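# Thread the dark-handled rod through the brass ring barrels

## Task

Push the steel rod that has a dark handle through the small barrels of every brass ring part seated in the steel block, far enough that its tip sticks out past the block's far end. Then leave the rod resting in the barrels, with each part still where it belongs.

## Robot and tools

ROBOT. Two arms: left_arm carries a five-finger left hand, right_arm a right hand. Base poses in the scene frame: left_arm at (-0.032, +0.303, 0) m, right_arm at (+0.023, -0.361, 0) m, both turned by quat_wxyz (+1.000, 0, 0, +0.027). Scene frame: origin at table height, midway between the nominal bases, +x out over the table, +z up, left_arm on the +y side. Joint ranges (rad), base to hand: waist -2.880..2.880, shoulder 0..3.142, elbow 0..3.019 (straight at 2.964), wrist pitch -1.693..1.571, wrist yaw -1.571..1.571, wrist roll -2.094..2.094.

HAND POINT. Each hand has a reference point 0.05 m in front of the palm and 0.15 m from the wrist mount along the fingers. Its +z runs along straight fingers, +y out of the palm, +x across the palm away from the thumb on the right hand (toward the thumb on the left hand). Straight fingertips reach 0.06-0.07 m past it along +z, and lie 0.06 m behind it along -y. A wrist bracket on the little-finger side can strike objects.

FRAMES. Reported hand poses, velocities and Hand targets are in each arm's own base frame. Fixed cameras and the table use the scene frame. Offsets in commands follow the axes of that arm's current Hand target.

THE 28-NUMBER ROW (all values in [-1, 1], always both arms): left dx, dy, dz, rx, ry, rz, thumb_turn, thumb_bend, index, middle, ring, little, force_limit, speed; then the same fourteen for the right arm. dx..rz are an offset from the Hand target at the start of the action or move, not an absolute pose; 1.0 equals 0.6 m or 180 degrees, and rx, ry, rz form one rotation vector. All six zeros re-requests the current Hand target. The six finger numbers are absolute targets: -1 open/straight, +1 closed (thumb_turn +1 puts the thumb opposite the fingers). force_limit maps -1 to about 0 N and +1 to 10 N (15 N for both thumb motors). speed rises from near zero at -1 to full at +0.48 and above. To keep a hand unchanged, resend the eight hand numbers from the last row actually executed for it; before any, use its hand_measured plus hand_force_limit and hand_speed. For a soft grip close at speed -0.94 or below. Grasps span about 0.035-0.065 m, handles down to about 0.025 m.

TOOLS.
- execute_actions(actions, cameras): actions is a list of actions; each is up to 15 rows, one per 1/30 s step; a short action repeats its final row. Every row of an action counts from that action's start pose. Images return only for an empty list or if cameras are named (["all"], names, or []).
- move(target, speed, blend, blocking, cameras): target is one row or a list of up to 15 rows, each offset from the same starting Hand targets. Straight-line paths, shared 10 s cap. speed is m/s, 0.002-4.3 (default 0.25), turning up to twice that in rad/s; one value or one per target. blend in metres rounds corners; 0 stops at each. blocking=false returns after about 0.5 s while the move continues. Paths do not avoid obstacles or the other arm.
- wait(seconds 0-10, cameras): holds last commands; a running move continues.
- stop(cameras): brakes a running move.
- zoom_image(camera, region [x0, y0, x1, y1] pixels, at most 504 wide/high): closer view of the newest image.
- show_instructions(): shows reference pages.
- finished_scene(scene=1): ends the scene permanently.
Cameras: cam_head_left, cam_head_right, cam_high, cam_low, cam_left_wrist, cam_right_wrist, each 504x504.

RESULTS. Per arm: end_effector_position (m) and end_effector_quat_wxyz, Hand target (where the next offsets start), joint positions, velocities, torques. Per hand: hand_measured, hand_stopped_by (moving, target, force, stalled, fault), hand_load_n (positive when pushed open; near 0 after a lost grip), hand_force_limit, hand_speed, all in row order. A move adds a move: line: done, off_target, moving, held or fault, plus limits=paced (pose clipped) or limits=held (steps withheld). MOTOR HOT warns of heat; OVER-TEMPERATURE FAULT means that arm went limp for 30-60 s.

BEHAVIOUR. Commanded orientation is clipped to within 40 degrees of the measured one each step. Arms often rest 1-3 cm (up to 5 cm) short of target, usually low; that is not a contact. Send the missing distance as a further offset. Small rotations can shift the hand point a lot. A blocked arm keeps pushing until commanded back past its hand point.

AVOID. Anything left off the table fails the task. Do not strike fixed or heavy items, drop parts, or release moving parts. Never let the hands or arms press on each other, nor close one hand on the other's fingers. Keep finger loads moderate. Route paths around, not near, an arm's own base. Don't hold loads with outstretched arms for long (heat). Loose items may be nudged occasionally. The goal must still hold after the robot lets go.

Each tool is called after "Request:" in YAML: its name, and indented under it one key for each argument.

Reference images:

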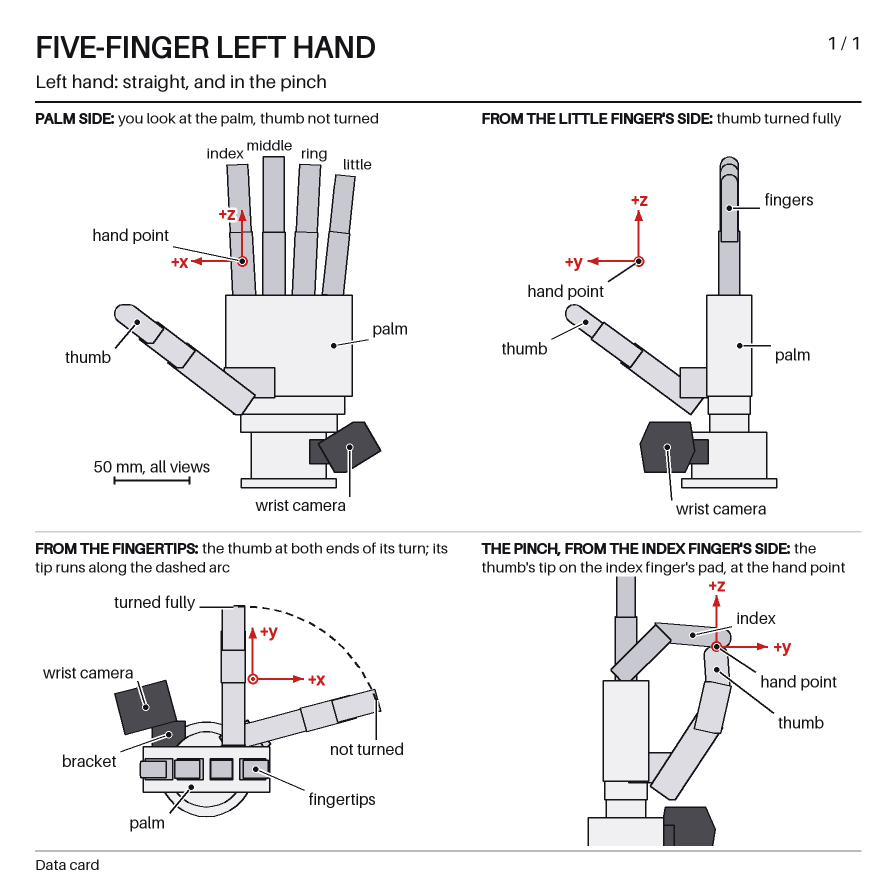

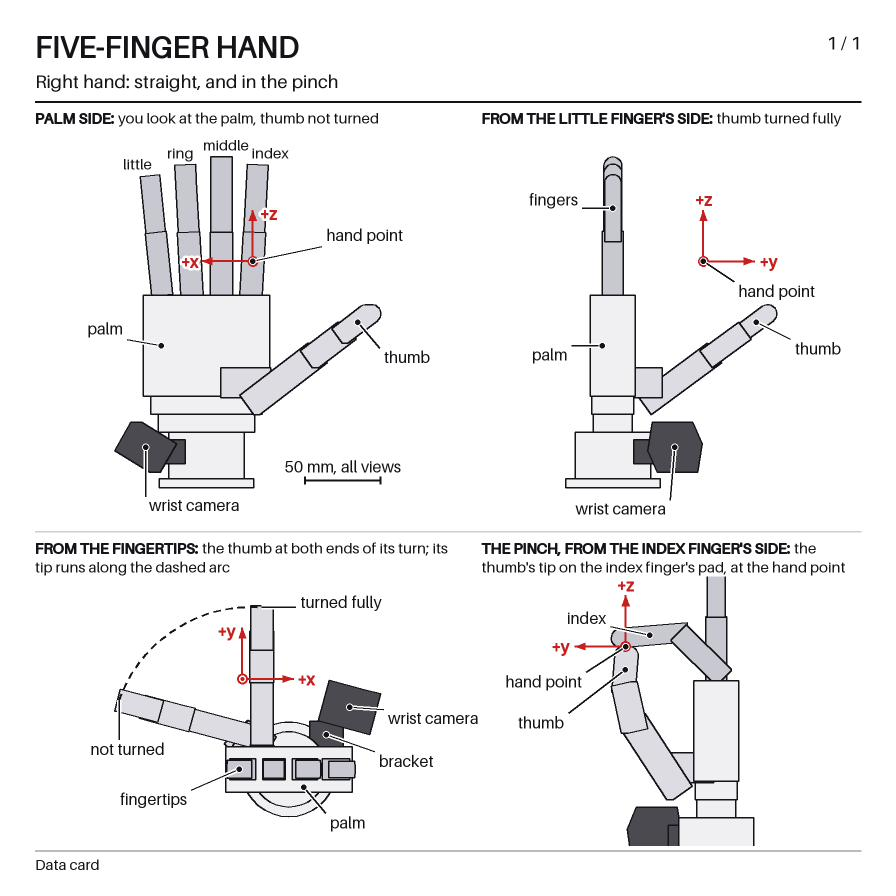

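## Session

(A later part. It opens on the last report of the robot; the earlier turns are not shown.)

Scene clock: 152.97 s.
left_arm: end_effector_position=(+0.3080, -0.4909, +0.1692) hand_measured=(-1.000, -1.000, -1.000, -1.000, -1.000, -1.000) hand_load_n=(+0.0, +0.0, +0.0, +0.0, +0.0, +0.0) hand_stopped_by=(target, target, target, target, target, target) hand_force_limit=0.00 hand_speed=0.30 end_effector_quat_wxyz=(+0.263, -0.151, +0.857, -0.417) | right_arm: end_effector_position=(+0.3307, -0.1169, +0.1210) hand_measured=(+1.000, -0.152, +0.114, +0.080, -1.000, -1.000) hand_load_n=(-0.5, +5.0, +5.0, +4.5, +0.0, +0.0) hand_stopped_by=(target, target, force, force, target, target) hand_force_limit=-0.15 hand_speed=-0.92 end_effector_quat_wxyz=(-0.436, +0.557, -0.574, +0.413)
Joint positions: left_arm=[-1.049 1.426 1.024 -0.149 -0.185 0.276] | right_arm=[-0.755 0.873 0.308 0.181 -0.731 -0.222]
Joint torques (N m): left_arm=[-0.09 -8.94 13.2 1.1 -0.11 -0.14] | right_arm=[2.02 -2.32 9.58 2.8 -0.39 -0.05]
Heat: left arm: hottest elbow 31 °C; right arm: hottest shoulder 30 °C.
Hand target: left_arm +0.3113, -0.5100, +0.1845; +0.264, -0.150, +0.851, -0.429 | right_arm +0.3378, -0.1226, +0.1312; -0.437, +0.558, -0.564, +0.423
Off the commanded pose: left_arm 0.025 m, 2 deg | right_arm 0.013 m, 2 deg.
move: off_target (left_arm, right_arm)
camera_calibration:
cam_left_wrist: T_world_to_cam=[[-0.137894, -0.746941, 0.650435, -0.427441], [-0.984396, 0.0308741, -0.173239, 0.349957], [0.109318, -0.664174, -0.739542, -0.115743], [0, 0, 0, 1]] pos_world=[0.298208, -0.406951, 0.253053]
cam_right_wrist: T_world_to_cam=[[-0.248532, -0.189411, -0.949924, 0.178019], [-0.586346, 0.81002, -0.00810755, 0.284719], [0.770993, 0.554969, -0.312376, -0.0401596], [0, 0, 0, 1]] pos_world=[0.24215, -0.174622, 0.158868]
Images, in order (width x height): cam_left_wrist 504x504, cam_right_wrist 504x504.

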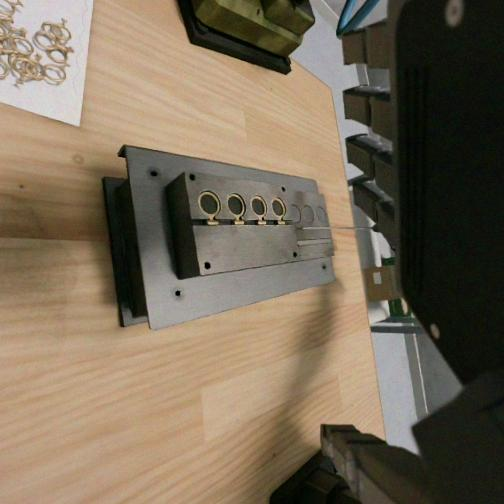

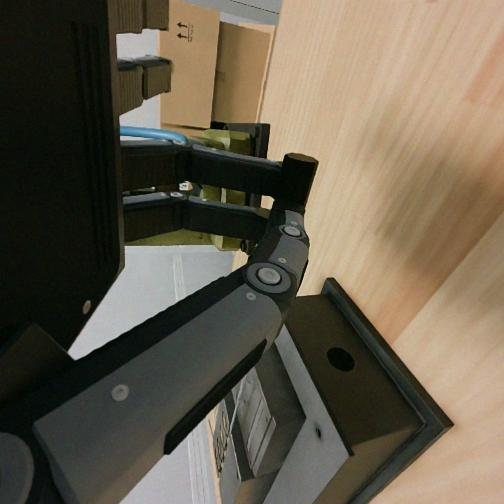

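Request:
move:
  target: [0, 0, 0, 0, 0, 0, -1, -1, -1, -1, -1, -1, 0.0, 0.3, 0, -0.0039, 0.0079, -0.0001, -0.0082, 0.0093, 1, -0.15, 0.18, 0.15, -1, -1, -0.15, -0.92]
  speed: 0.06
  cameras: ["cam_left_wrist", "cam_right_wrist"]

Request:
zoom_image:
  camera: "cam_left_wrist"
  region: [260, 190, 340, 270]

Request:
zoom_image:
  camera: "cam_right_wrist"
  region: [200, 380, 280, 460]

Scene clock: 157.10 s.
left_arm: end_effector_position=(+0.3080, -0.4909, +0.1692) hand_measured=(-1.000, -1.000, -1.000, -1.000, -1.000, -1.000) hand_load_n=(+0.0, +0.0, +0.0, +0.0, +0.0, +0.0) hand_stopped_by=(target, target, target, target, target, target) hand_force_limit=0.00 hand_speed=0.30 end_effector_quat_wxyz=(+0.263, -0.151, +0.857, -0.417) | right_arm: end_effector_position=(+0.3311, -0.1117, +0.1136) hand_measured=(+1.000, -0.152, +0.114, +0.080, -1.000, -1.000) hand_load_n=(-0.5, +5.0, +5.0, +4.0, +0.5, +0.0) hand_stopped_by=(target, target, force, force, target, target) hand_force_limit=-0.15 hand_speed=-0.92 end_effector_quat_wxyz=(-0.446, +0.561, -0.575, +0.395)
Joint positions: left_arm=[-1.049 1.426 1.024 -0.149 -0.185 0.276] | right_arm=[-0.755 0.909 0.308 0.19 -0.76 -0.22]
Joint torques (N m): left_arm=[-0.09 -9 13.11 1.11 -0.11 -0.14] | right_arm=[1.67 -2.73 10.71 2.73 -0.41 0.17]
Heat: left arm: hottest elbow 32 °C; right arm: hottest shoulder 30 °C.
Hand target: left_arm +0.3113, -0.5100, +0.1845; +0.264, -0.150, +0.851, -0.429 | right_arm +0.3429, -0.1225, +0.1323; -0.451, +0.555, -0.566, +0.410
Off the commanded pose: left_arm 0.025 m, 2 deg | right_arm 0.025 m, 2 deg.
move: off_target (left_arm, right_arm)
camera_calibration:
cam_left_wrist: T_world_to_cam=[[-0.137894, -0.746941, 0.650435, -0.427441], [-0.984396, 0.0308741, -0.173239, 0.349957], [0.109318, -0.664174, -0.739542, -0.115743], [0, 0, 0, 1]] pos_world=[0.298208, -0.406951, 0.253053]
cam_right_wrist: T_world_to_cam=[[-0.254769, -0.168676, -0.952177, 0.176705], [-0.607773, 0.793806, 0.0219973, 0.282516], [0.752133, 0.584312, -0.304754, -0.0369511], [0, 0, 0, 1]] pos_world=[0.244517, -0.172866, 0.150779]
Images, in order (width x height): cam_left_wrist 504x504, cam_right_wrist 504x504.

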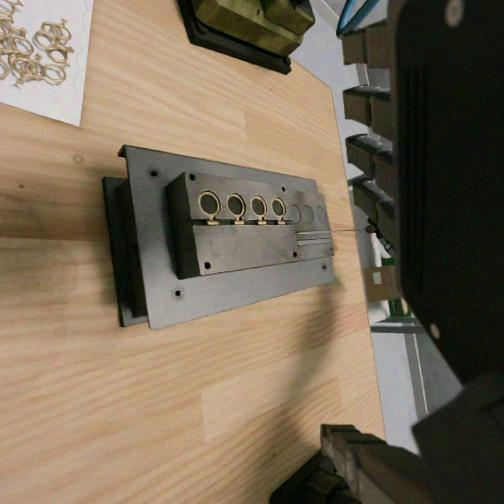

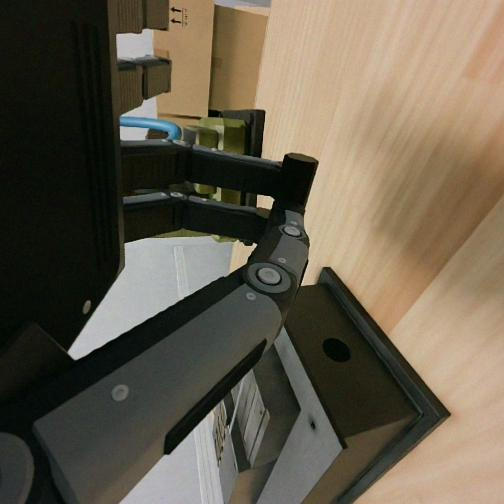

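Scaled by 6.300 from the camera's 504x504 image, which has a finer 720x720 frame.

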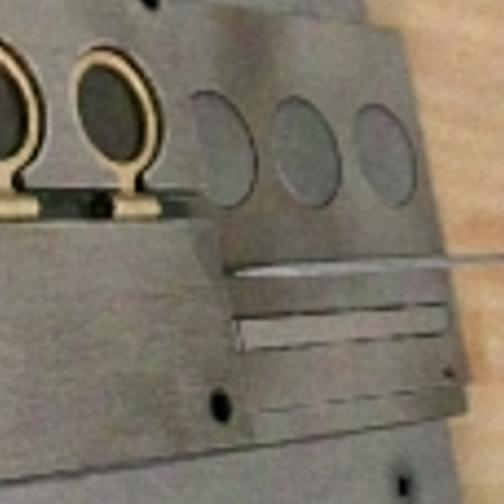

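Scaled by 6.300 from the camera's 504x504 image, which has a finer 720x720 frame.

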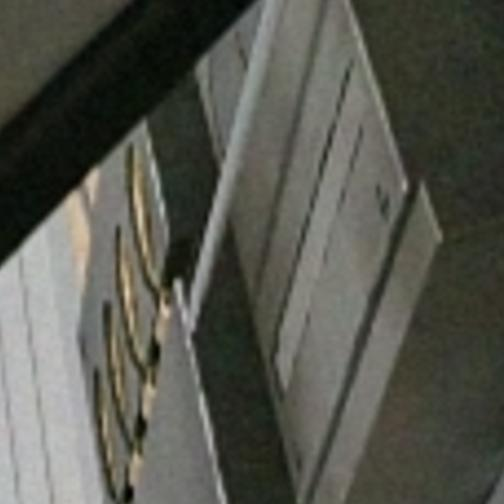

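Request:
move:
  target: [0, 0, 0, 0, 0, 0, -1, -1, -1, -1, -1, -1, 0.0, 0.3, 0.0228, -0.0436, -0.0036, 0, 0, 0, 1, -0.15, 0.18, 0.15, -1, -1, -0.15, -0.92]
  speed: 0.08
  cameras: ["cam_left_wrist", "cam_right_wrist"]

Request:
zoom_image:
  camera: "cam_left_wrist"
  region: [260, 180, 380, 300]

Request:
zoom_image:
  camera: "cam_right_wrist"
  region: [180, 360, 300, 480]

Scene clock: 159.77 s.
left_arm: end_effector_position=(+0.3080, -0.4909, +0.1692) hand_measured=(-1.000, -1.000, -1.000, -1.000, -1.000, -1.000) hand_load_n=(+0.0, +0.0, +0.0, +0.0, +0.0, +0.0) hand_stopped_by=(target, target, target, target, target, target) hand_force_limit=0.00 hand_speed=0.30 end_effector_quat_wxyz=(+0.263, -0.151, +0.857, -0.417) | right_arm: end_effector_position=(+0.3409, -0.1248, +0.1411) hand_measured=(+1.000, -0.152, +0.114, +0.080, -1.000, -1.000) hand_load_n=(-0.5, +5.0, +5.0, +4.5, +0.0, +0.0) hand_stopped_by=(target, target, force, force, target, target) hand_force_limit=-0.15 hand_speed=-0.92 end_effector_quat_wxyz=(-0.452, +0.560, -0.569, +0.399)
Joint positions: left_arm=[-1.049 1.426 1.024 -0.149 -0.185 0.276] | right_arm=[-0.774 0.909 0.382 0.129 -0.787 -0.219]
Joint torques (N m): left_arm=[-0.03 -9.05 13.14 1.13 -0.11 -0.15] | right_arm=[0.62 -3.31 11.23 1.65 -0.42 0.02]
Heat: left arm: hottest elbow 33 °C; right arm: hottest shoulder 30 °C.
Hand target: left_arm +0.3113, -0.5100, +0.1845; +0.264, -0.150, +0.851, -0.429 | right_arm +0.3480, -0.1374, +0.1573; -0.451, +0.556, -0.566, +0.410
Off the commanded pose: left_arm 0.025 m, 2 deg | right_arm 0.022 m, 1 deg.
move: off_target (left_arm, right_arm)
camera_calibration:
cam_left_wrist: T_world_to_cam=[[-0.137894, -0.746941, 0.650435, -0.427441], [-0.984396, 0.0308741, -0.173239, 0.349957], [0.109318, -0.664174, -0.739542, -0.115743], [0, 0, 0, 1]] pos_world=[0.298208, -0.406951, 0.253053]
cam_right_wrist: T_world_to_cam=[[-0.237873, -0.171302, -0.956071, 0.197729], [-0.612302, 0.790552, 0.0106972, 0.300969], [0.753991, 0.587949, -0.292939, -0.0301084], [0, 0, 0, 1]] pos_world=[0.25402, -0.186358, 0.177003]
Images, in order (width x height): cam_left_wrist 504x504, cam_right_wrist 504x504.

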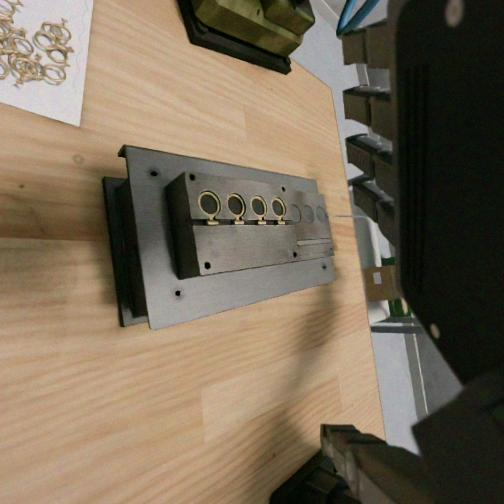

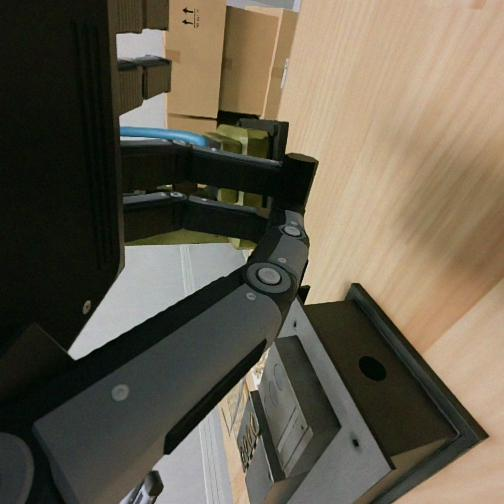

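Scaled by 4.200 from the camera's 504x504 image, which has a finer 720x720 frame.

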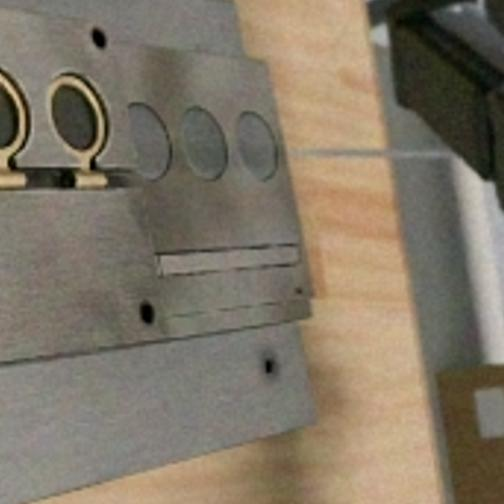

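Scaled by 4.200 from the camera's 504x504 image, which has a finer 720x720 frame.

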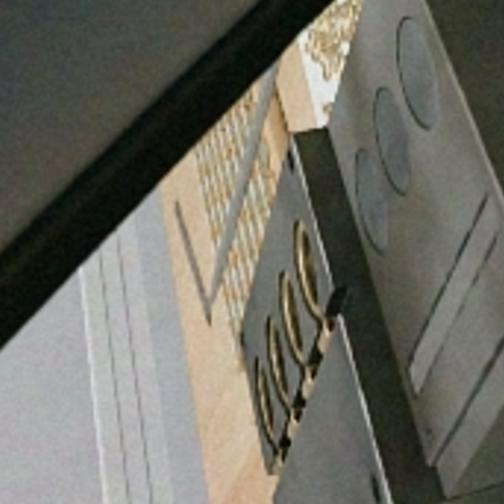

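Request:
move:
  target: [0, 0, 0, 0, 0, 0, -1, -1, -1, -1, -1, -1, 0.0, 0.3, -0.0111, 0.0576, 0.0146, 0, -0.0044, 0.003, 1, -0.15, 0.18, 0.15, -1, -1, -0.15, -0.92]
  speed: 0.06
  cameras: ["cam_left_wrist", "cam_right_wrist"]

Request:
zoom_image:
  camera: "cam_left_wrist"
  region: [260, 180, 380, 300]

Request:
zoom_image:
  camera: "cam_right_wrist"
  region: [190, 370, 290, 470]

Scene clock: 163.43 s.
left_arm: end_effector_position=(+0.3080, -0.4909, +0.1692) hand_measured=(-1.000, -1.000, -1.000, -1.000, -1.000, -1.000) hand_load_n=(+0.0, +0.0, -0.5, +0.0, +0.0, +0.0) hand_stopped_by=(target, target, target, target, target, target) hand_force_limit=0.00 hand_speed=0.30 end_effector_quat_wxyz=(+0.263, -0.151, +0.857, -0.417) | right_arm: end_effector_position=(+0.3459, -0.1296, +0.1225) hand_measured=(+1.000, -0.152, +0.114, +0.080, -1.000, -1.000) hand_load_n=(-0.5, +5.0, +5.0, +4.5, +0.0, +0.0) hand_stopped_by=(target, target, force, force, target, target) hand_force_limit=-0.15 hand_speed=-0.92 end_effector_quat_wxyz=(-0.452, +0.560, -0.564, +0.406)
Joint positions: left_arm=[-1.049 1.426 1.024 -0.149 -0.185 0.276] | right_arm=[-0.774 0.988 0.352 0.255 -0.787 -0.219]
Joint torques (N m): left_arm=[-0.03 -9 13.16 1.11 -0.11 -0.14] | right_arm=[2.26 -3.84 7.46 2.82 -0.35 0.15]
Heat: left arm: hottest elbow 34 °C; right arm: hottest shoulder 30 °C.
Hand target: left_arm +0.3113, -0.5100, +0.1845; +0.264, -0.150, +0.851, -0.429 | right_arm +0.3473, -0.1288, +0.1220; -0.456, +0.556, -0.566, +0.404
Off the commanded pose: left_arm 0.025 m, 2 deg | right_arm 0.002 m, 1 deg.
move: off_target (left_arm)
camera_calibration:
cam_left_wrist: T_world_to_cam=[[-0.137894, -0.746941, 0.650435, -0.427441], [-0.984396, 0.0308741, -0.173239, 0.349957], [0.109318, -0.664174, -0.739542, -0.115743], [0, 0, 0, 1]] pos_world=[0.298208, -0.406951, 0.253053]
cam_right_wrist: T_world_to_cam=[[-0.225524, -0.182895, -0.956916, 0.174543], [-0.612537, 0.790413, -0.00671027, 0.31026], [0.757587, 0.584633, -0.290287, -0.0385652], [0, 0, 0, 1]] pos_world=[0.258626, -0.190764, 0.15791]
Images, in order (width x height): cam_left_wrist 504x504, cam_right_wrist 504x504.

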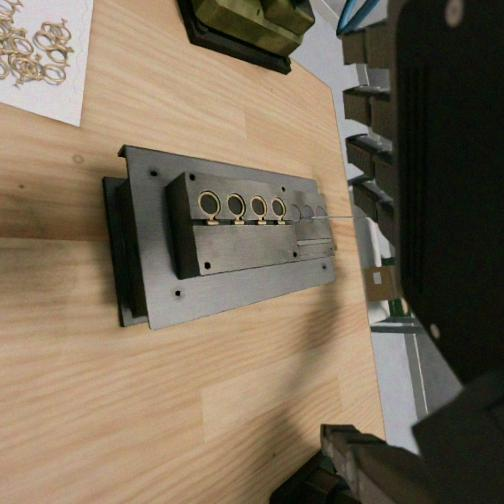

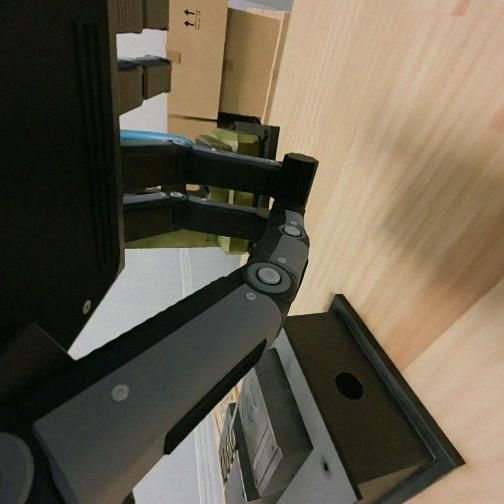

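Scaled by 4.200 from the camera's 504x504 image, which has a finer 720x720 frame.

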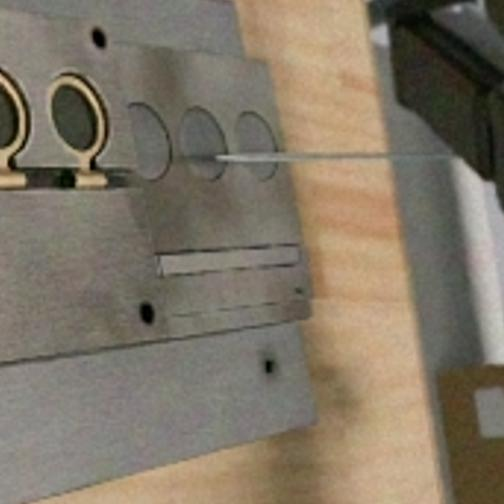

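Scaled by 5.040 from the camera's 504x504 image, which has a finer 720x720 frame.

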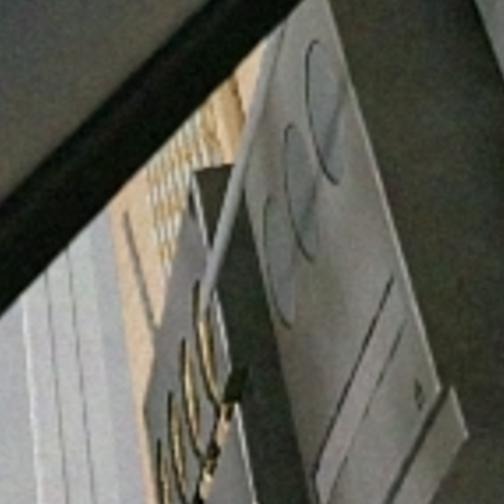

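Request:
move:
  target: [0, 0, 0, 0, 0, 0, -1, -1, -1, -1, -1, -1, 0.0, 0.3, 0.0018, 0.0095, -0.0108, 0.0004, 0.0026, 0.0053, 1, -0.15, 0.18, 0.15, -1, -1, -0.15, -0.92]
  speed: 0.06
  cameras: ["cam_left_wrist", "cam_right_wrist"]

Request:
zoom_image:
  camera: "cam_left_wrist"
  region: [260, 190, 340, 270]

Request:
zoom_image:
  camera: "cam_right_wrist"
  region: [190, 370, 290, 470]

Scene clock: 180.60 s.
left_arm: end_effector_position=(+0.3080, -0.4909, +0.1692) hand_measured=(-1.000, -1.000, -1.000, -1.000, -1.000, -1.000) hand_load_n=(-0.5, +0.0, +0.0, +0.0, +0.0, +0.0) hand_stopped_by=(target, target, target, target, target, target) hand_force_limit=0.00 hand_speed=0.30 end_effector_quat_wxyz=(+0.263, -0.151, +0.857, -0.417) | right_arm: end_effector_position=(+0.3405, -0.1257, +0.1162) hand_measured=(+1.000, -0.152, +0.114, +0.080, -1.000, -1.000) hand_load_n=(-1.0, +5.0, +5.0, +4.0, +0.0, +0.0) hand_stopped_by=(target, target, force, force, target, target) hand_force_limit=-0.15 hand_speed=-0.92 end_effector_quat_wxyz=(-0.456, +0.557, -0.568, +0.398)
Joint positions: left_arm=[-1.049 1.426 1.024 -0.149 -0.185 0.276] | right_arm=[-0.783 0.988 0.335 0.26 -0.802 -0.213]
Joint torques (N m): left_arm=[-0.09 -9 13.14 1.11 -0.11 -0.14] | right_arm=[0.91 -4.42 7.27 2.78 -0.43 0.16]
Heat: left arm: hottest elbow 37 °C; right arm: hottest elbow 30 °C.
Hand target: left_arm +0.3113, -0.5100, +0.1845; +0.264, -0.150, +0.851, -0.429 | right_arm +0.3396, -0.1298, +0.1181; -0.458, +0.549, -0.572, +0.402
Off the commanded pose: left_arm 0.025 m, 2 deg | right_arm 0.005 m, 1 deg.
move: off_target (left_arm)
camera_calibration:
cam_left_wrist: T_world_to_cam=[[-0.137894, -0.746941, 0.650435, -0.427441], [-0.984396, 0.0308741, -0.173239, 0.349957], [0.109318, -0.664174, -0.739542, -0.115743], [0, 0, 0, 1]] pos_world=[0.298208, -0.406951, 0.253053]
cam_right_wrist: T_world_to_cam=[[-0.230484, -0.165391, -0.958918, 0.17222], [-0.614615, 0.788741, 0.0116889, 0.3022], [0.754404, 0.592059, -0.283444, -0.0373667], [0, 0, 0, 1]] pos_world=[0.25362, -0.187751, 0.151021]
Images, in order (width x height): cam_left_wrist 504x504, cam_right_wrist 504x504.

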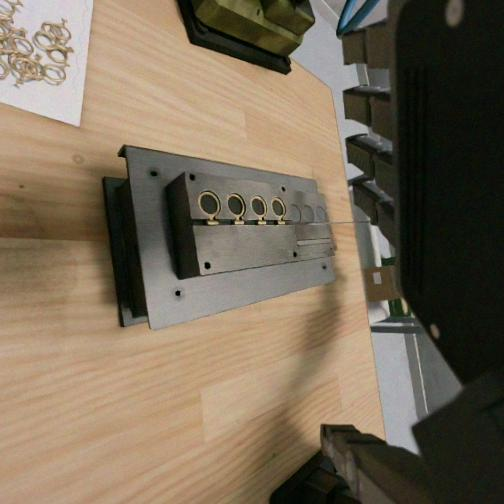

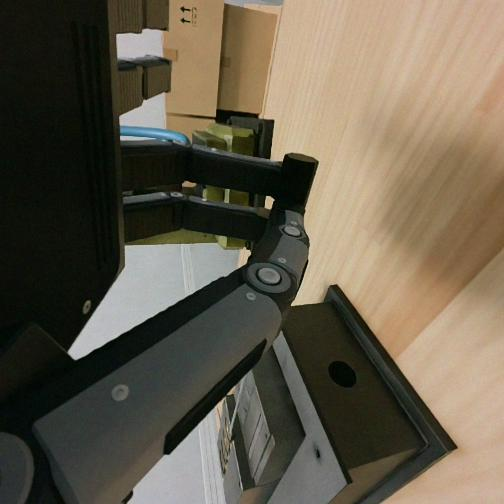

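Scaled by 6.300 from the camera's 504x504 image, which has a finer 720x720 frame.

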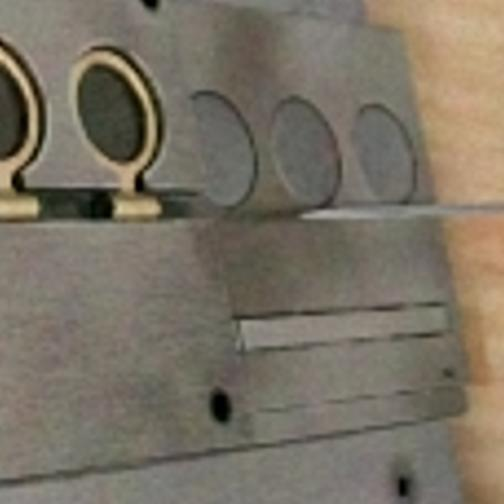

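Scaled by 5.040 from the camera's 504x504 image, which has a finer 720x720 frame.

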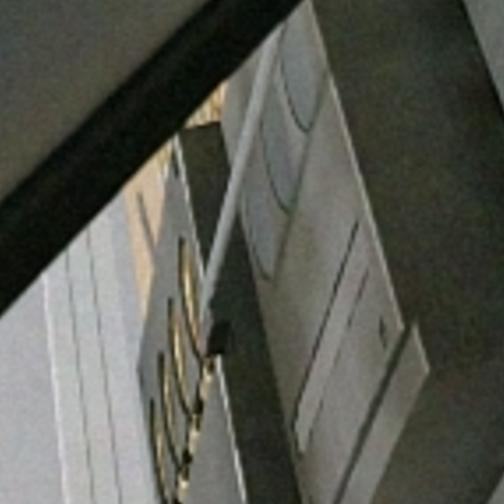

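Request:
zoom_image:
  camera: "cam_left_wrist"
  region: [285, 205, 325, 245]

Request:
zoom_image:
  camera: "cam_right_wrist"
  region: [215, 420, 255, 460]

Scaled by 12.600 from the camera's 504x504 image, which has a finer 720x720 frame.

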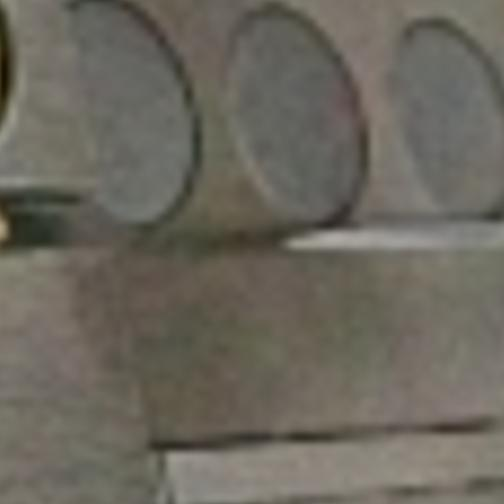

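Scaled by 12.600 from the camera's 504x504 image, which has a finer 720x720 frame.

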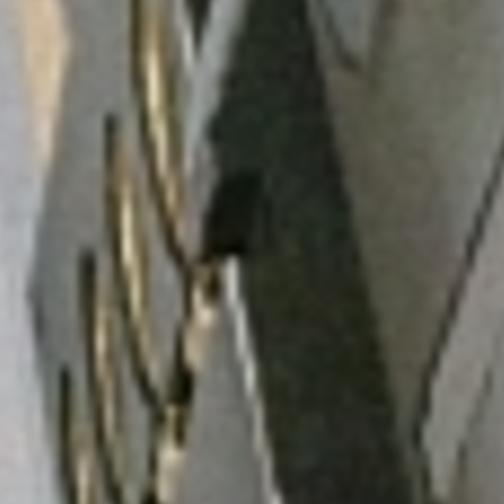

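Request:
move:
  target: [0, 0, 0, 0, 0, 0, -1, -1, -1, -1, -1, -1, 0.0, 0.3, -0.0045, 0.007, 0.0037, 0.0003, 0.0031, 0.0008, 1, -0.15, 0.18, 0.15, -1, -1, -0.15, -0.92]
  speed: 0.06
  cameras: ["cam_left_wrist", "cam_right_wrist"]

Request:
zoom_image:
  camera: "cam_left_wrist"
  region: [270, 200, 330, 260]

Request:
zoom_image:
  camera: "cam_right_wrist"
  region: [205, 400, 265, 460]

Scene clock: 183.23 s.
left_arm: end_effector_position=(+0.3080, -0.4909, +0.1692) hand_measured=(-1.000, -1.000, -1.000, -1.000, -1.000, -1.000) hand_load_n=(+0.0, +0.0, +0.0, +0.0, +0.0, +0.0) hand_stopped_by=(target, target, target, target, target, target) hand_force_limit=0.00 hand_speed=0.30 end_effector_quat_wxyz=(+0.263, -0.151, +0.857, -0.417) | right_arm: end_effector_position=(+0.3396, -0.1269, +0.1132) hand_measured=(+1.000, -0.152, +0.114, +0.080, -1.000, -1.000) hand_load_n=(-0.5, +5.0, +5.0, +4.0, +0.0, +0.0) hand_stopped_by=(target, target, force, force, target, target) hand_force_limit=-0.15 hand_speed=-0.92 end_effector_quat_wxyz=(-0.453, +0.551, -0.572, +0.404)
Joint positions: left_arm=[-1.049 1.426 1.024 -0.149 -0.185 0.276] | right_arm=[-0.783 0.988 0.32 0.287 -0.784 -0.2]
Joint torques (N m): left_arm=[-0.09 -9 13.15 1.13 -0.11 -0.14] | right_arm=[1.96 -4.13 7.15 2.71 -0.1 0.17]
Heat: left arm: hottest elbow 37 °C; right arm: hottest shoulder 29 °C.
Hand target: left_arm +0.3113, -0.5100, +0.1845; +0.264, -0.150, +0.851, -0.429 | right_arm +0.3406, -0.1268, +0.1138; -0.456, +0.546, -0.574, +0.405
Off the commanded pose: left_arm 0.025 m, 2 deg | right_arm 0.001 m, 1 deg.
move: off_target (left_arm)
camera_calibration:
cam_left_wrist: T_world_to_cam=[[-0.137894, -0.746941, 0.650435, -0.427441], [-0.984396, 0.0308741, -0.173239, 0.349957], [0.109318, -0.664174, -0.739542, -0.115743], [0, 0, 0, 1]] pos_world=[0.298208, -0.406951, 0.253053]
cam_right_wrist: T_world_to_cam=[[-0.229777, -0.161833, -0.959694, 0.169217], [-0.599199, 0.800555, 0.00846698, 0.299282], [0.766918, 0.576994, -0.280919, -0.0431998], [0, 0, 0, 1]] pos_world=[0.251342, -0.187281, 0.147727]
Images, in order (width x height): cam_left_wrist 504x504, cam_right_wrist 504x504.

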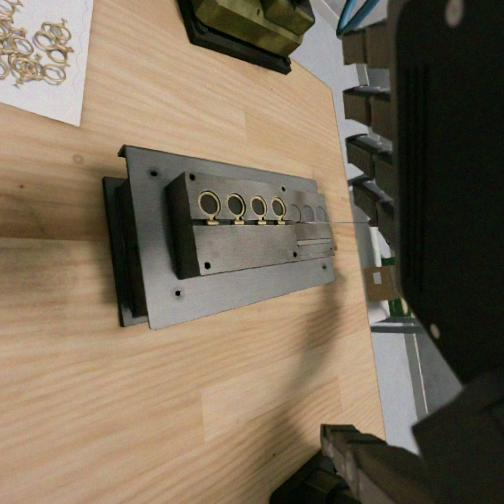

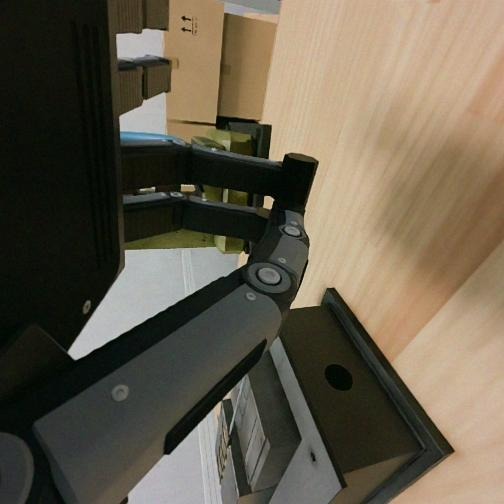

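Scaled by 8.400 from the camera's 504x504 image, which has a finer 720x720 frame.

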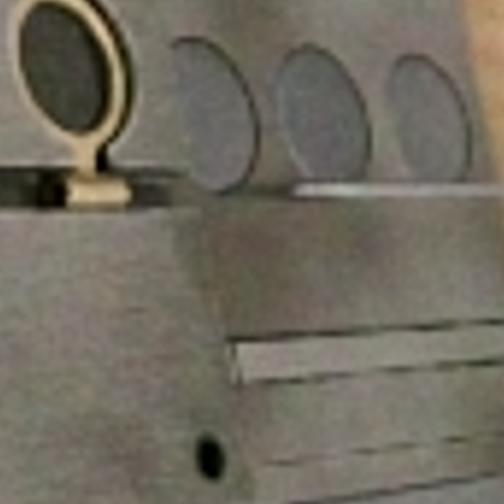

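Scaled by 8.400 from the camera's 504x504 image, which has a finer 720x720 frame.

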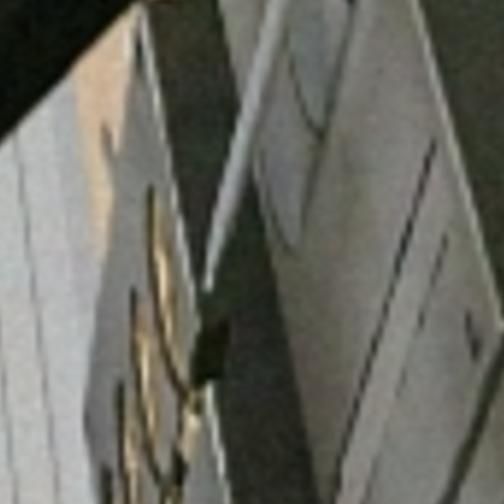

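Request:
zoom_image:
  camera: "cam_left_wrist"
  region: [300, 190, 380, 250]

Request:
zoom_image:
  camera: "cam_left_wrist"
  region: [200, 190, 300, 250]

Scaled by 6.300 from the camera's 504x504 image, which has a finer 720x720 frame.

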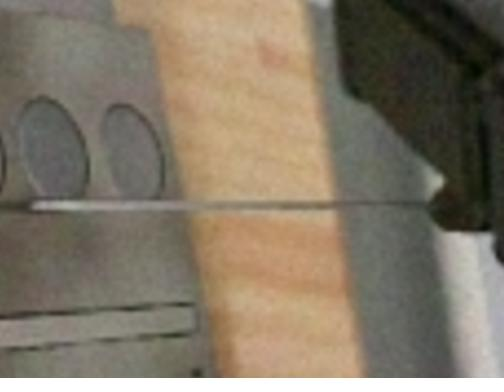

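Scaled by 5.040 from the camera's 504x504 image, which has a finer 720x720 frame.

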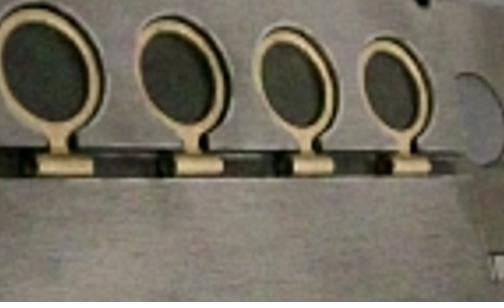

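Request:
move:
  target: [0, 0, 0, 0, 0, 0, -1, -1, -1, -1, -1, -1, 0.0, 0.3, -0.0165, 0.0032, -0.0003, 0, 0, 0, 1, -0.15, 0.18, 0.15, -1, -1, -0.15, -0.92]
  speed: 0.03
  cameras: ["cam_left_wrist", "cam_right_wrist"]

Request:
zoom_image:
  camera: "cam_left_wrist"
  region: [260, 200, 320, 260]

Request:
zoom_image:
  camera: "cam_right_wrist"
  region: [205, 400, 265, 460]

Scene clock: 185.53 s.
left_arm: end_effector_position=(+0.3080, -0.4909, +0.1692) hand_measured=(-1.000, -1.000, -1.000, -1.000, -1.000, -1.000) hand_load_n=(+0.0, +0.0, +0.0, +0.0, +0.0, -0.5) hand_stopped_by=(target, target, target, target, target, target) hand_force_limit=0.00 hand_speed=0.30 end_effector_quat_wxyz=(+0.263, -0.151, +0.857, -0.417) | right_arm: end_effector_position=(+0.3370, -0.1212, +0.1089) hand_measured=(+1.000, -0.152, +0.114, +0.080, -1.000, -1.000) hand_load_n=(-0.5, +5.0, +5.0, +4.5, +0.0, +0.0) hand_stopped_by=(target, target, force, force, target, target) hand_force_limit=-0.15 hand_speed=-0.92 end_effector_quat_wxyz=(-0.450, +0.547, -0.579, +0.403)
Joint positions: left_arm=[-1.049 1.426 1.024 -0.149 -0.185 0.276] | right_arm=[-0.768 0.97 0.3 0.289 -0.758 -0.185]
Joint torques (N m): left_arm=[-0.03 -9 13.14 1.1 -0.11 -0.14] | right_arm=[3.02 -4.72 7.2 2.76 -0.13 0.16]
Heat: left arm: hottest elbow 38 °C; right arm: hottest elbow 30 °C.
Hand target: left_arm +0.3113, -0.5100, +0.1845; +0.264, -0.150, +0.851, -0.429 | right_arm +0.3398, -0.1168, +0.1127; -0.456, +0.546, -0.575, +0.405
Off the commanded pose: left_arm 0.025 m, 2 deg | right_arm 0.007 m, 1 deg.
move: off_target (left_arm)
camera_calibration:
cam_left_wrist: T_world_to_cam=[[-0.137894, -0.746941, 0.650435, -0.427441], [-0.984396, 0.0308741, -0.173239, 0.349957], [0.109318, -0.664174, -0.739542, -0.115743], [0, 0, 0, 1]] pos_world=[0.298208, -0.406951, 0.253053]
cam_right_wrist: T_world_to_cam=[[-0.23932, -0.15179, -0.959002, 0.169732], [-0.588692, 0.808134, 0.0189978, 0.289362], [0.772119, 0.569104, -0.28276, -0.0482904], [0, 0, 0, 1]] pos_world=[0.248252, -0.180598, 0.143622]
Images, in order (width x height): cam_left_wrist 504x504, cam_right_wrist 504x504.

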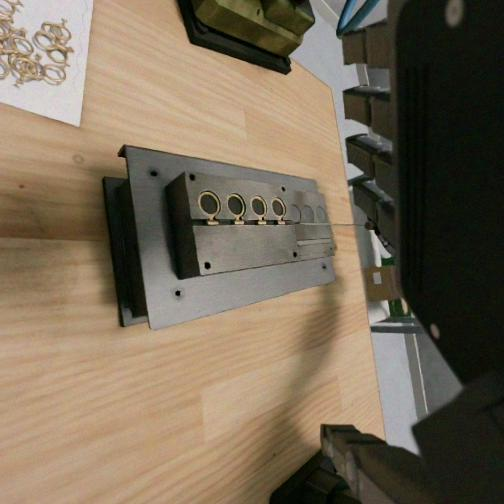

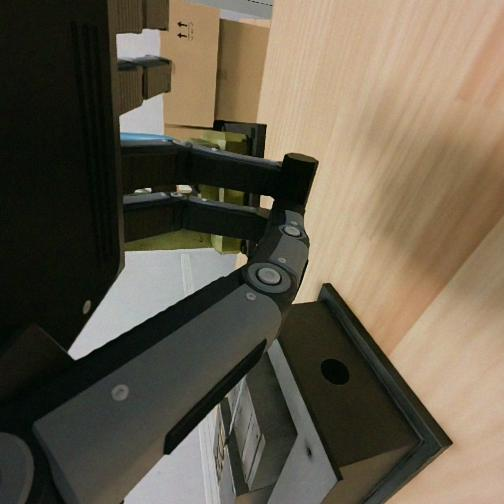

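Scaled by 8.400 from the camera's 504x504 image, which has a finer 720x720 frame.

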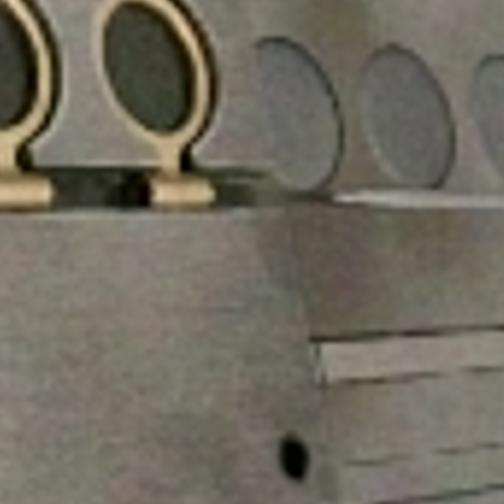

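Scaled by 8.400 from the camera's 504x504 image, which has a finer 720x720 frame.

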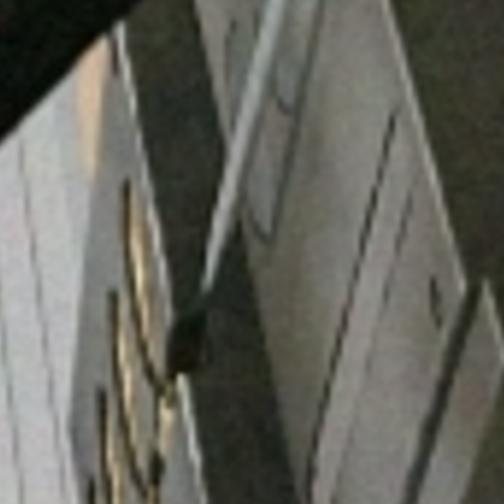

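Request:
move:
  target:
    - [0, 0, 0, 0, 0, 0, -1, -1, -1, -1, -1, -1, 0.0, 0.3, 0.0183, -0.025, -0.0048, -0.0003, -0.0022, -0.0025, 1, -0.15, 0.18, 0.15, -1, -1, -0.15, -0.92]
    - [0, 0, 0, 0, 0, 0, -1, -1, -1, -1, -1, -1, 0.0, 0.3, 0.0122, 0.0014, 0.0007, -0.0003, -0.0022, -0.0025, 1, -0.15, 0.18, 0.15, -1, -1, -0.15, -0.92]
  speed: 0.05
  cameras: ["cam_left_wrist", "cam_right_wrist"]

Request:
zoom_image:
  camera: "cam_left_wrist"
  region: [270, 190, 350, 270]

Request:
zoom_image:
  camera: "cam_right_wrist"
  region: [205, 400, 265, 460]

Scene clock: 188.47 s.
left_arm: end_effector_position=(+0.3080, -0.4909, +0.1692) hand_measured=(-1.000, -1.000, -1.000, -1.000, -1.000, -1.000) hand_load_n=(+0.0, +0.0, +0.0, +0.0, +0.0, +0.0) hand_stopped_by=(target, target, target, target, target, target) hand_force_limit=0.00 hand_speed=0.30 end_effector_quat_wxyz=(+0.263, -0.151, +0.857, -0.417) | right_arm: end_effector_position=(+0.3381, -0.1201, +0.1105) hand_measured=(+1.000, -0.152, +0.114, +0.080, -1.000, -1.000) hand_load_n=(-0.5, +5.0, +5.0, +4.5, +0.0, +0.0) hand_stopped_by=(target, target, force, force, target, target) hand_force_limit=-0.15 hand_speed=-0.92 end_effector_quat_wxyz=(-0.458, +0.550, -0.574, +0.398)
Joint positions: left_arm=[-1.049 1.426 1.024 -0.149 -0.185 0.276] | right_arm=[-0.774 0.982 0.307 0.294 -0.786 -0.185]
Joint torques (N m): left_arm=[-0.03 -8.94 13.14 1.13 -0.11 -0.14] | right_arm=[1.61 -3.37 7.68 2.71 -0.12 -0.07]
Heat: left arm: hottest elbow 38 °C; right arm: hottest elbow 30 °C.
Hand target: left_arm +0.3113, -0.5100, +0.1845; +0.264, -0.150, +0.851, -0.429 | right_arm +0.3400, -0.1240, +0.1111; -0.456, +0.550, -0.571, +0.404
Off the commanded pose: left_arm 0.025 m, 2 deg | right_arm 0.004 m, 1 deg.
move: off_target (left_arm)
camera_calibration:
cam_left_wrist: T_world_to_cam=[[-0.137894, -0.746941, 0.650435, -0.427441], [-0.984396, 0.0308741, -0.173239, 0.349957], [0.109318, -0.664174, -0.739542, -0.115743], [0, 0, 0, 1]] pos_world=[0.298208, -0.406951, 0.253053]
cam_right_wrist: T_world_to_cam=[[-0.229963, -0.148762, -0.961762, 0.169275], [-0.604321, 0.796456, 0.0213036, 0.292678], [0.762832, 0.586112, -0.273056, -0.0451436], [0, 0, 0, 1]] pos_world=[0.250235, -0.181464, 0.14424]
Images, in order (width x height): cam_left_wrist 504x504, cam_right_wrist 504x504.

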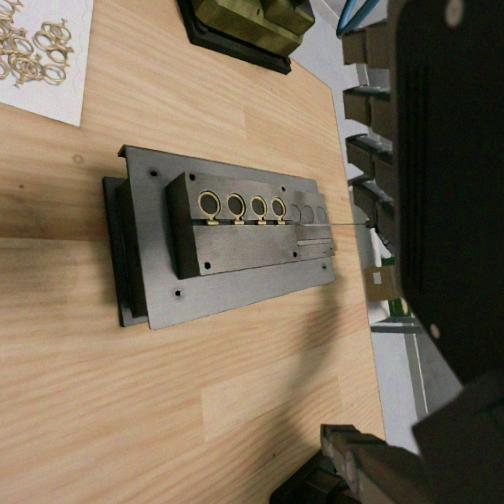

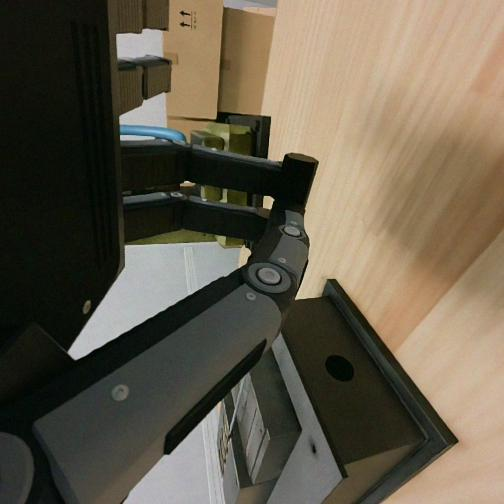

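Scaled by 6.300 from the camera's 504x504 image, which has a finer 720x720 frame.

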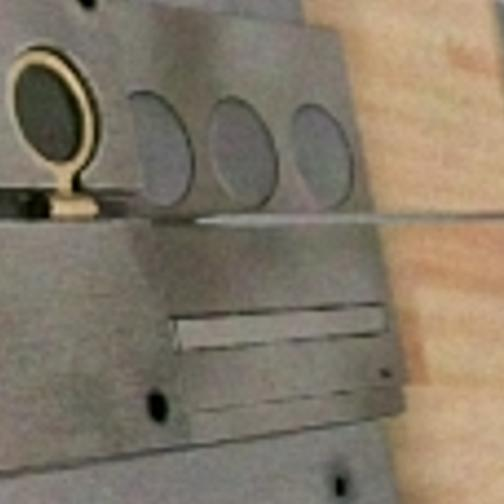

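Scaled by 8.400 from the camera's 504x504 image, which has a finer 720x720 frame.

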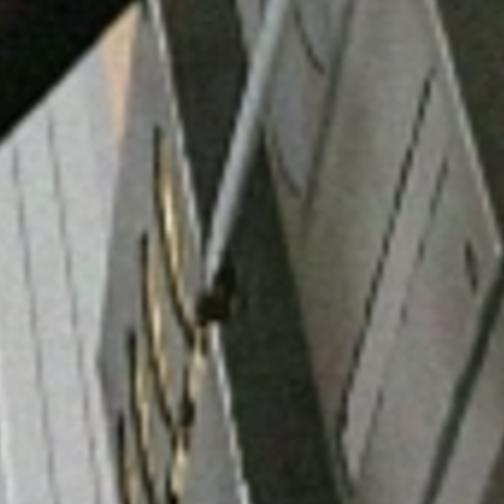

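Request:
move:
  target:
    - [0, 0, 0, 0, 0, 0, -1, -1, -1, -1, -1, -1, 0.0, 0.3, 0.0078, -0.0284, -0.0061, -0.0001, 0.0009, -0.0032, 1, -0.15, 0.18, 0.15, -1, -1, -0.15, -0.92]
    - [0, 0, 0, 0, 0, 0, -1, -1, -1, -1, -1, -1, 0.0, 0.3, 0.0015, -0.0036, 0.0007, -0.0001, 0.0009, -0.0032, 1, -0.15, 0.18, 0.15, -1, -1, -0.15, -0.92]
  speed: 0.05
  cameras: ["cam_left_wrist", "cam_right_wrist"]

Request:
zoom_image:
  camera: "cam_left_wrist"
  region: [270, 190, 350, 270]

Request:
zoom_image:
  camera: "cam_right_wrist"
  region: [205, 400, 265, 460]

Scene clock: 191.50 s.
left_arm: end_effector_position=(+0.3080, -0.4909, +0.1692) hand_measured=(-1.000, -1.000, -1.000, -1.000, -1.000, -1.000) hand_load_n=(+0.0, +0.0, +0.0, +0.0, +0.0, +0.0) hand_stopped_by=(target, target, target, target, target, target) hand_force_limit=0.00 hand_speed=0.30 end_effector_quat_wxyz=(+0.263, -0.151, +0.857, -0.417) | right_arm: end_effector_position=(+0.3374, -0.1206, +0.1104) hand_measured=(+1.000, -0.152, +0.114, +0.080, -1.000, -1.000) hand_load_n=(-0.5, +5.0, +5.0, +4.5, +0.0, +0.0) hand_stopped_by=(target, target, force, force, target, target) hand_force_limit=-0.15 hand_speed=-0.92 end_effector_quat_wxyz=(-0.456, +0.550, -0.575, +0.399)
Joint positions: left_arm=[-1.049 1.426 1.024 -0.149 -0.185 0.276] | right_arm=[-0.774 0.976 0.307 0.285 -0.78 -0.188]
Joint torques (N m): left_arm=[-0.03 -9 13.14 1.11 -0.11 -0.14] | right_arm=[2.14 -3.31 8.08 2.74 -0.11 -0.13]
Heat: left arm: hottest elbow 38 °C; right arm: hottest shoulder 29 °C.
Hand target: left_arm +0.3113, -0.5100, +0.1845; +0.264, -0.150, +0.851, -0.429 | right_arm +0.3410, -0.1250, +0.1131; -0.453, +0.552, -0.569, +0.407
Off the commanded pose: left_arm 0.025 m, 2 deg | right_arm 0.006 m, 1 deg.
move: off_target (left_arm)
camera_calibration:
cam_left_wrist: T_world_to_cam=[[-0.137894, -0.746941, 0.650435, -0.427441], [-0.984396, 0.0308741, -0.173239, 0.349957], [0.109318, -0.664174, -0.739542, -0.115743], [0, 0, 0, 1]] pos_world=[0.298208, -0.406951, 0.253053]
cam_right_wrist: T_world_to_cam=[[-0.233915, -0.150361, -0.96056, 0.169965], [-0.600757, 0.799151, 0.0212013, 0.291749], [0.764444, 0.582022, -0.277264, -0.0448832], [0, 0, 0, 1]] pos_world=[0.249338, -0.181472, 0.144632]
Images, in order (width x height): cam_left_wrist 504x504, cam_right_wrist 504x504.

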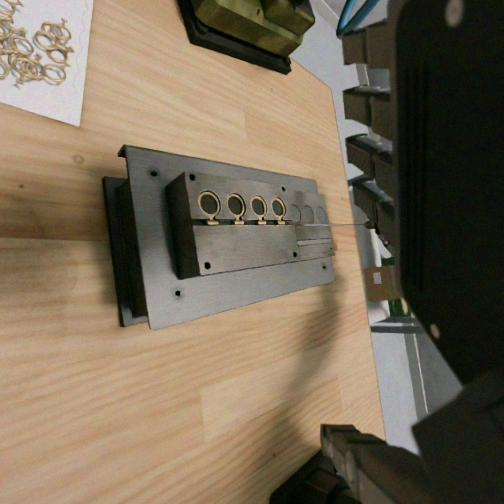

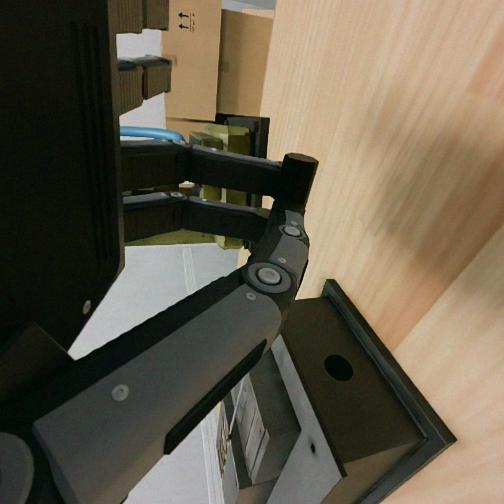

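Scaled by 6.300 from the camera's 504x504 image, which has a finer 720x720 frame.

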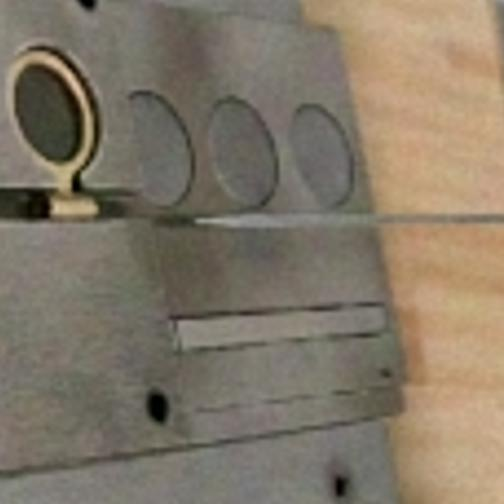

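Scaled by 8.400 from the camera's 504x504 image, which has a finer 720x720 frame.

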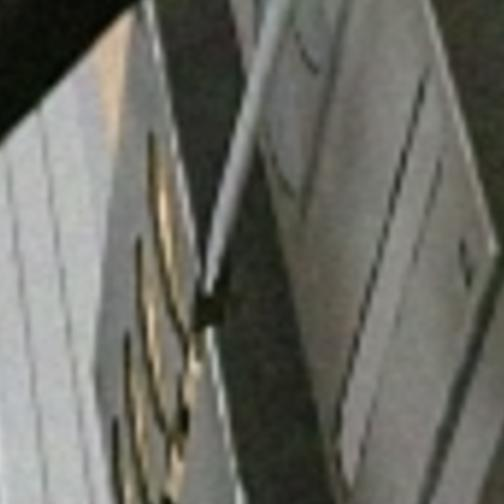

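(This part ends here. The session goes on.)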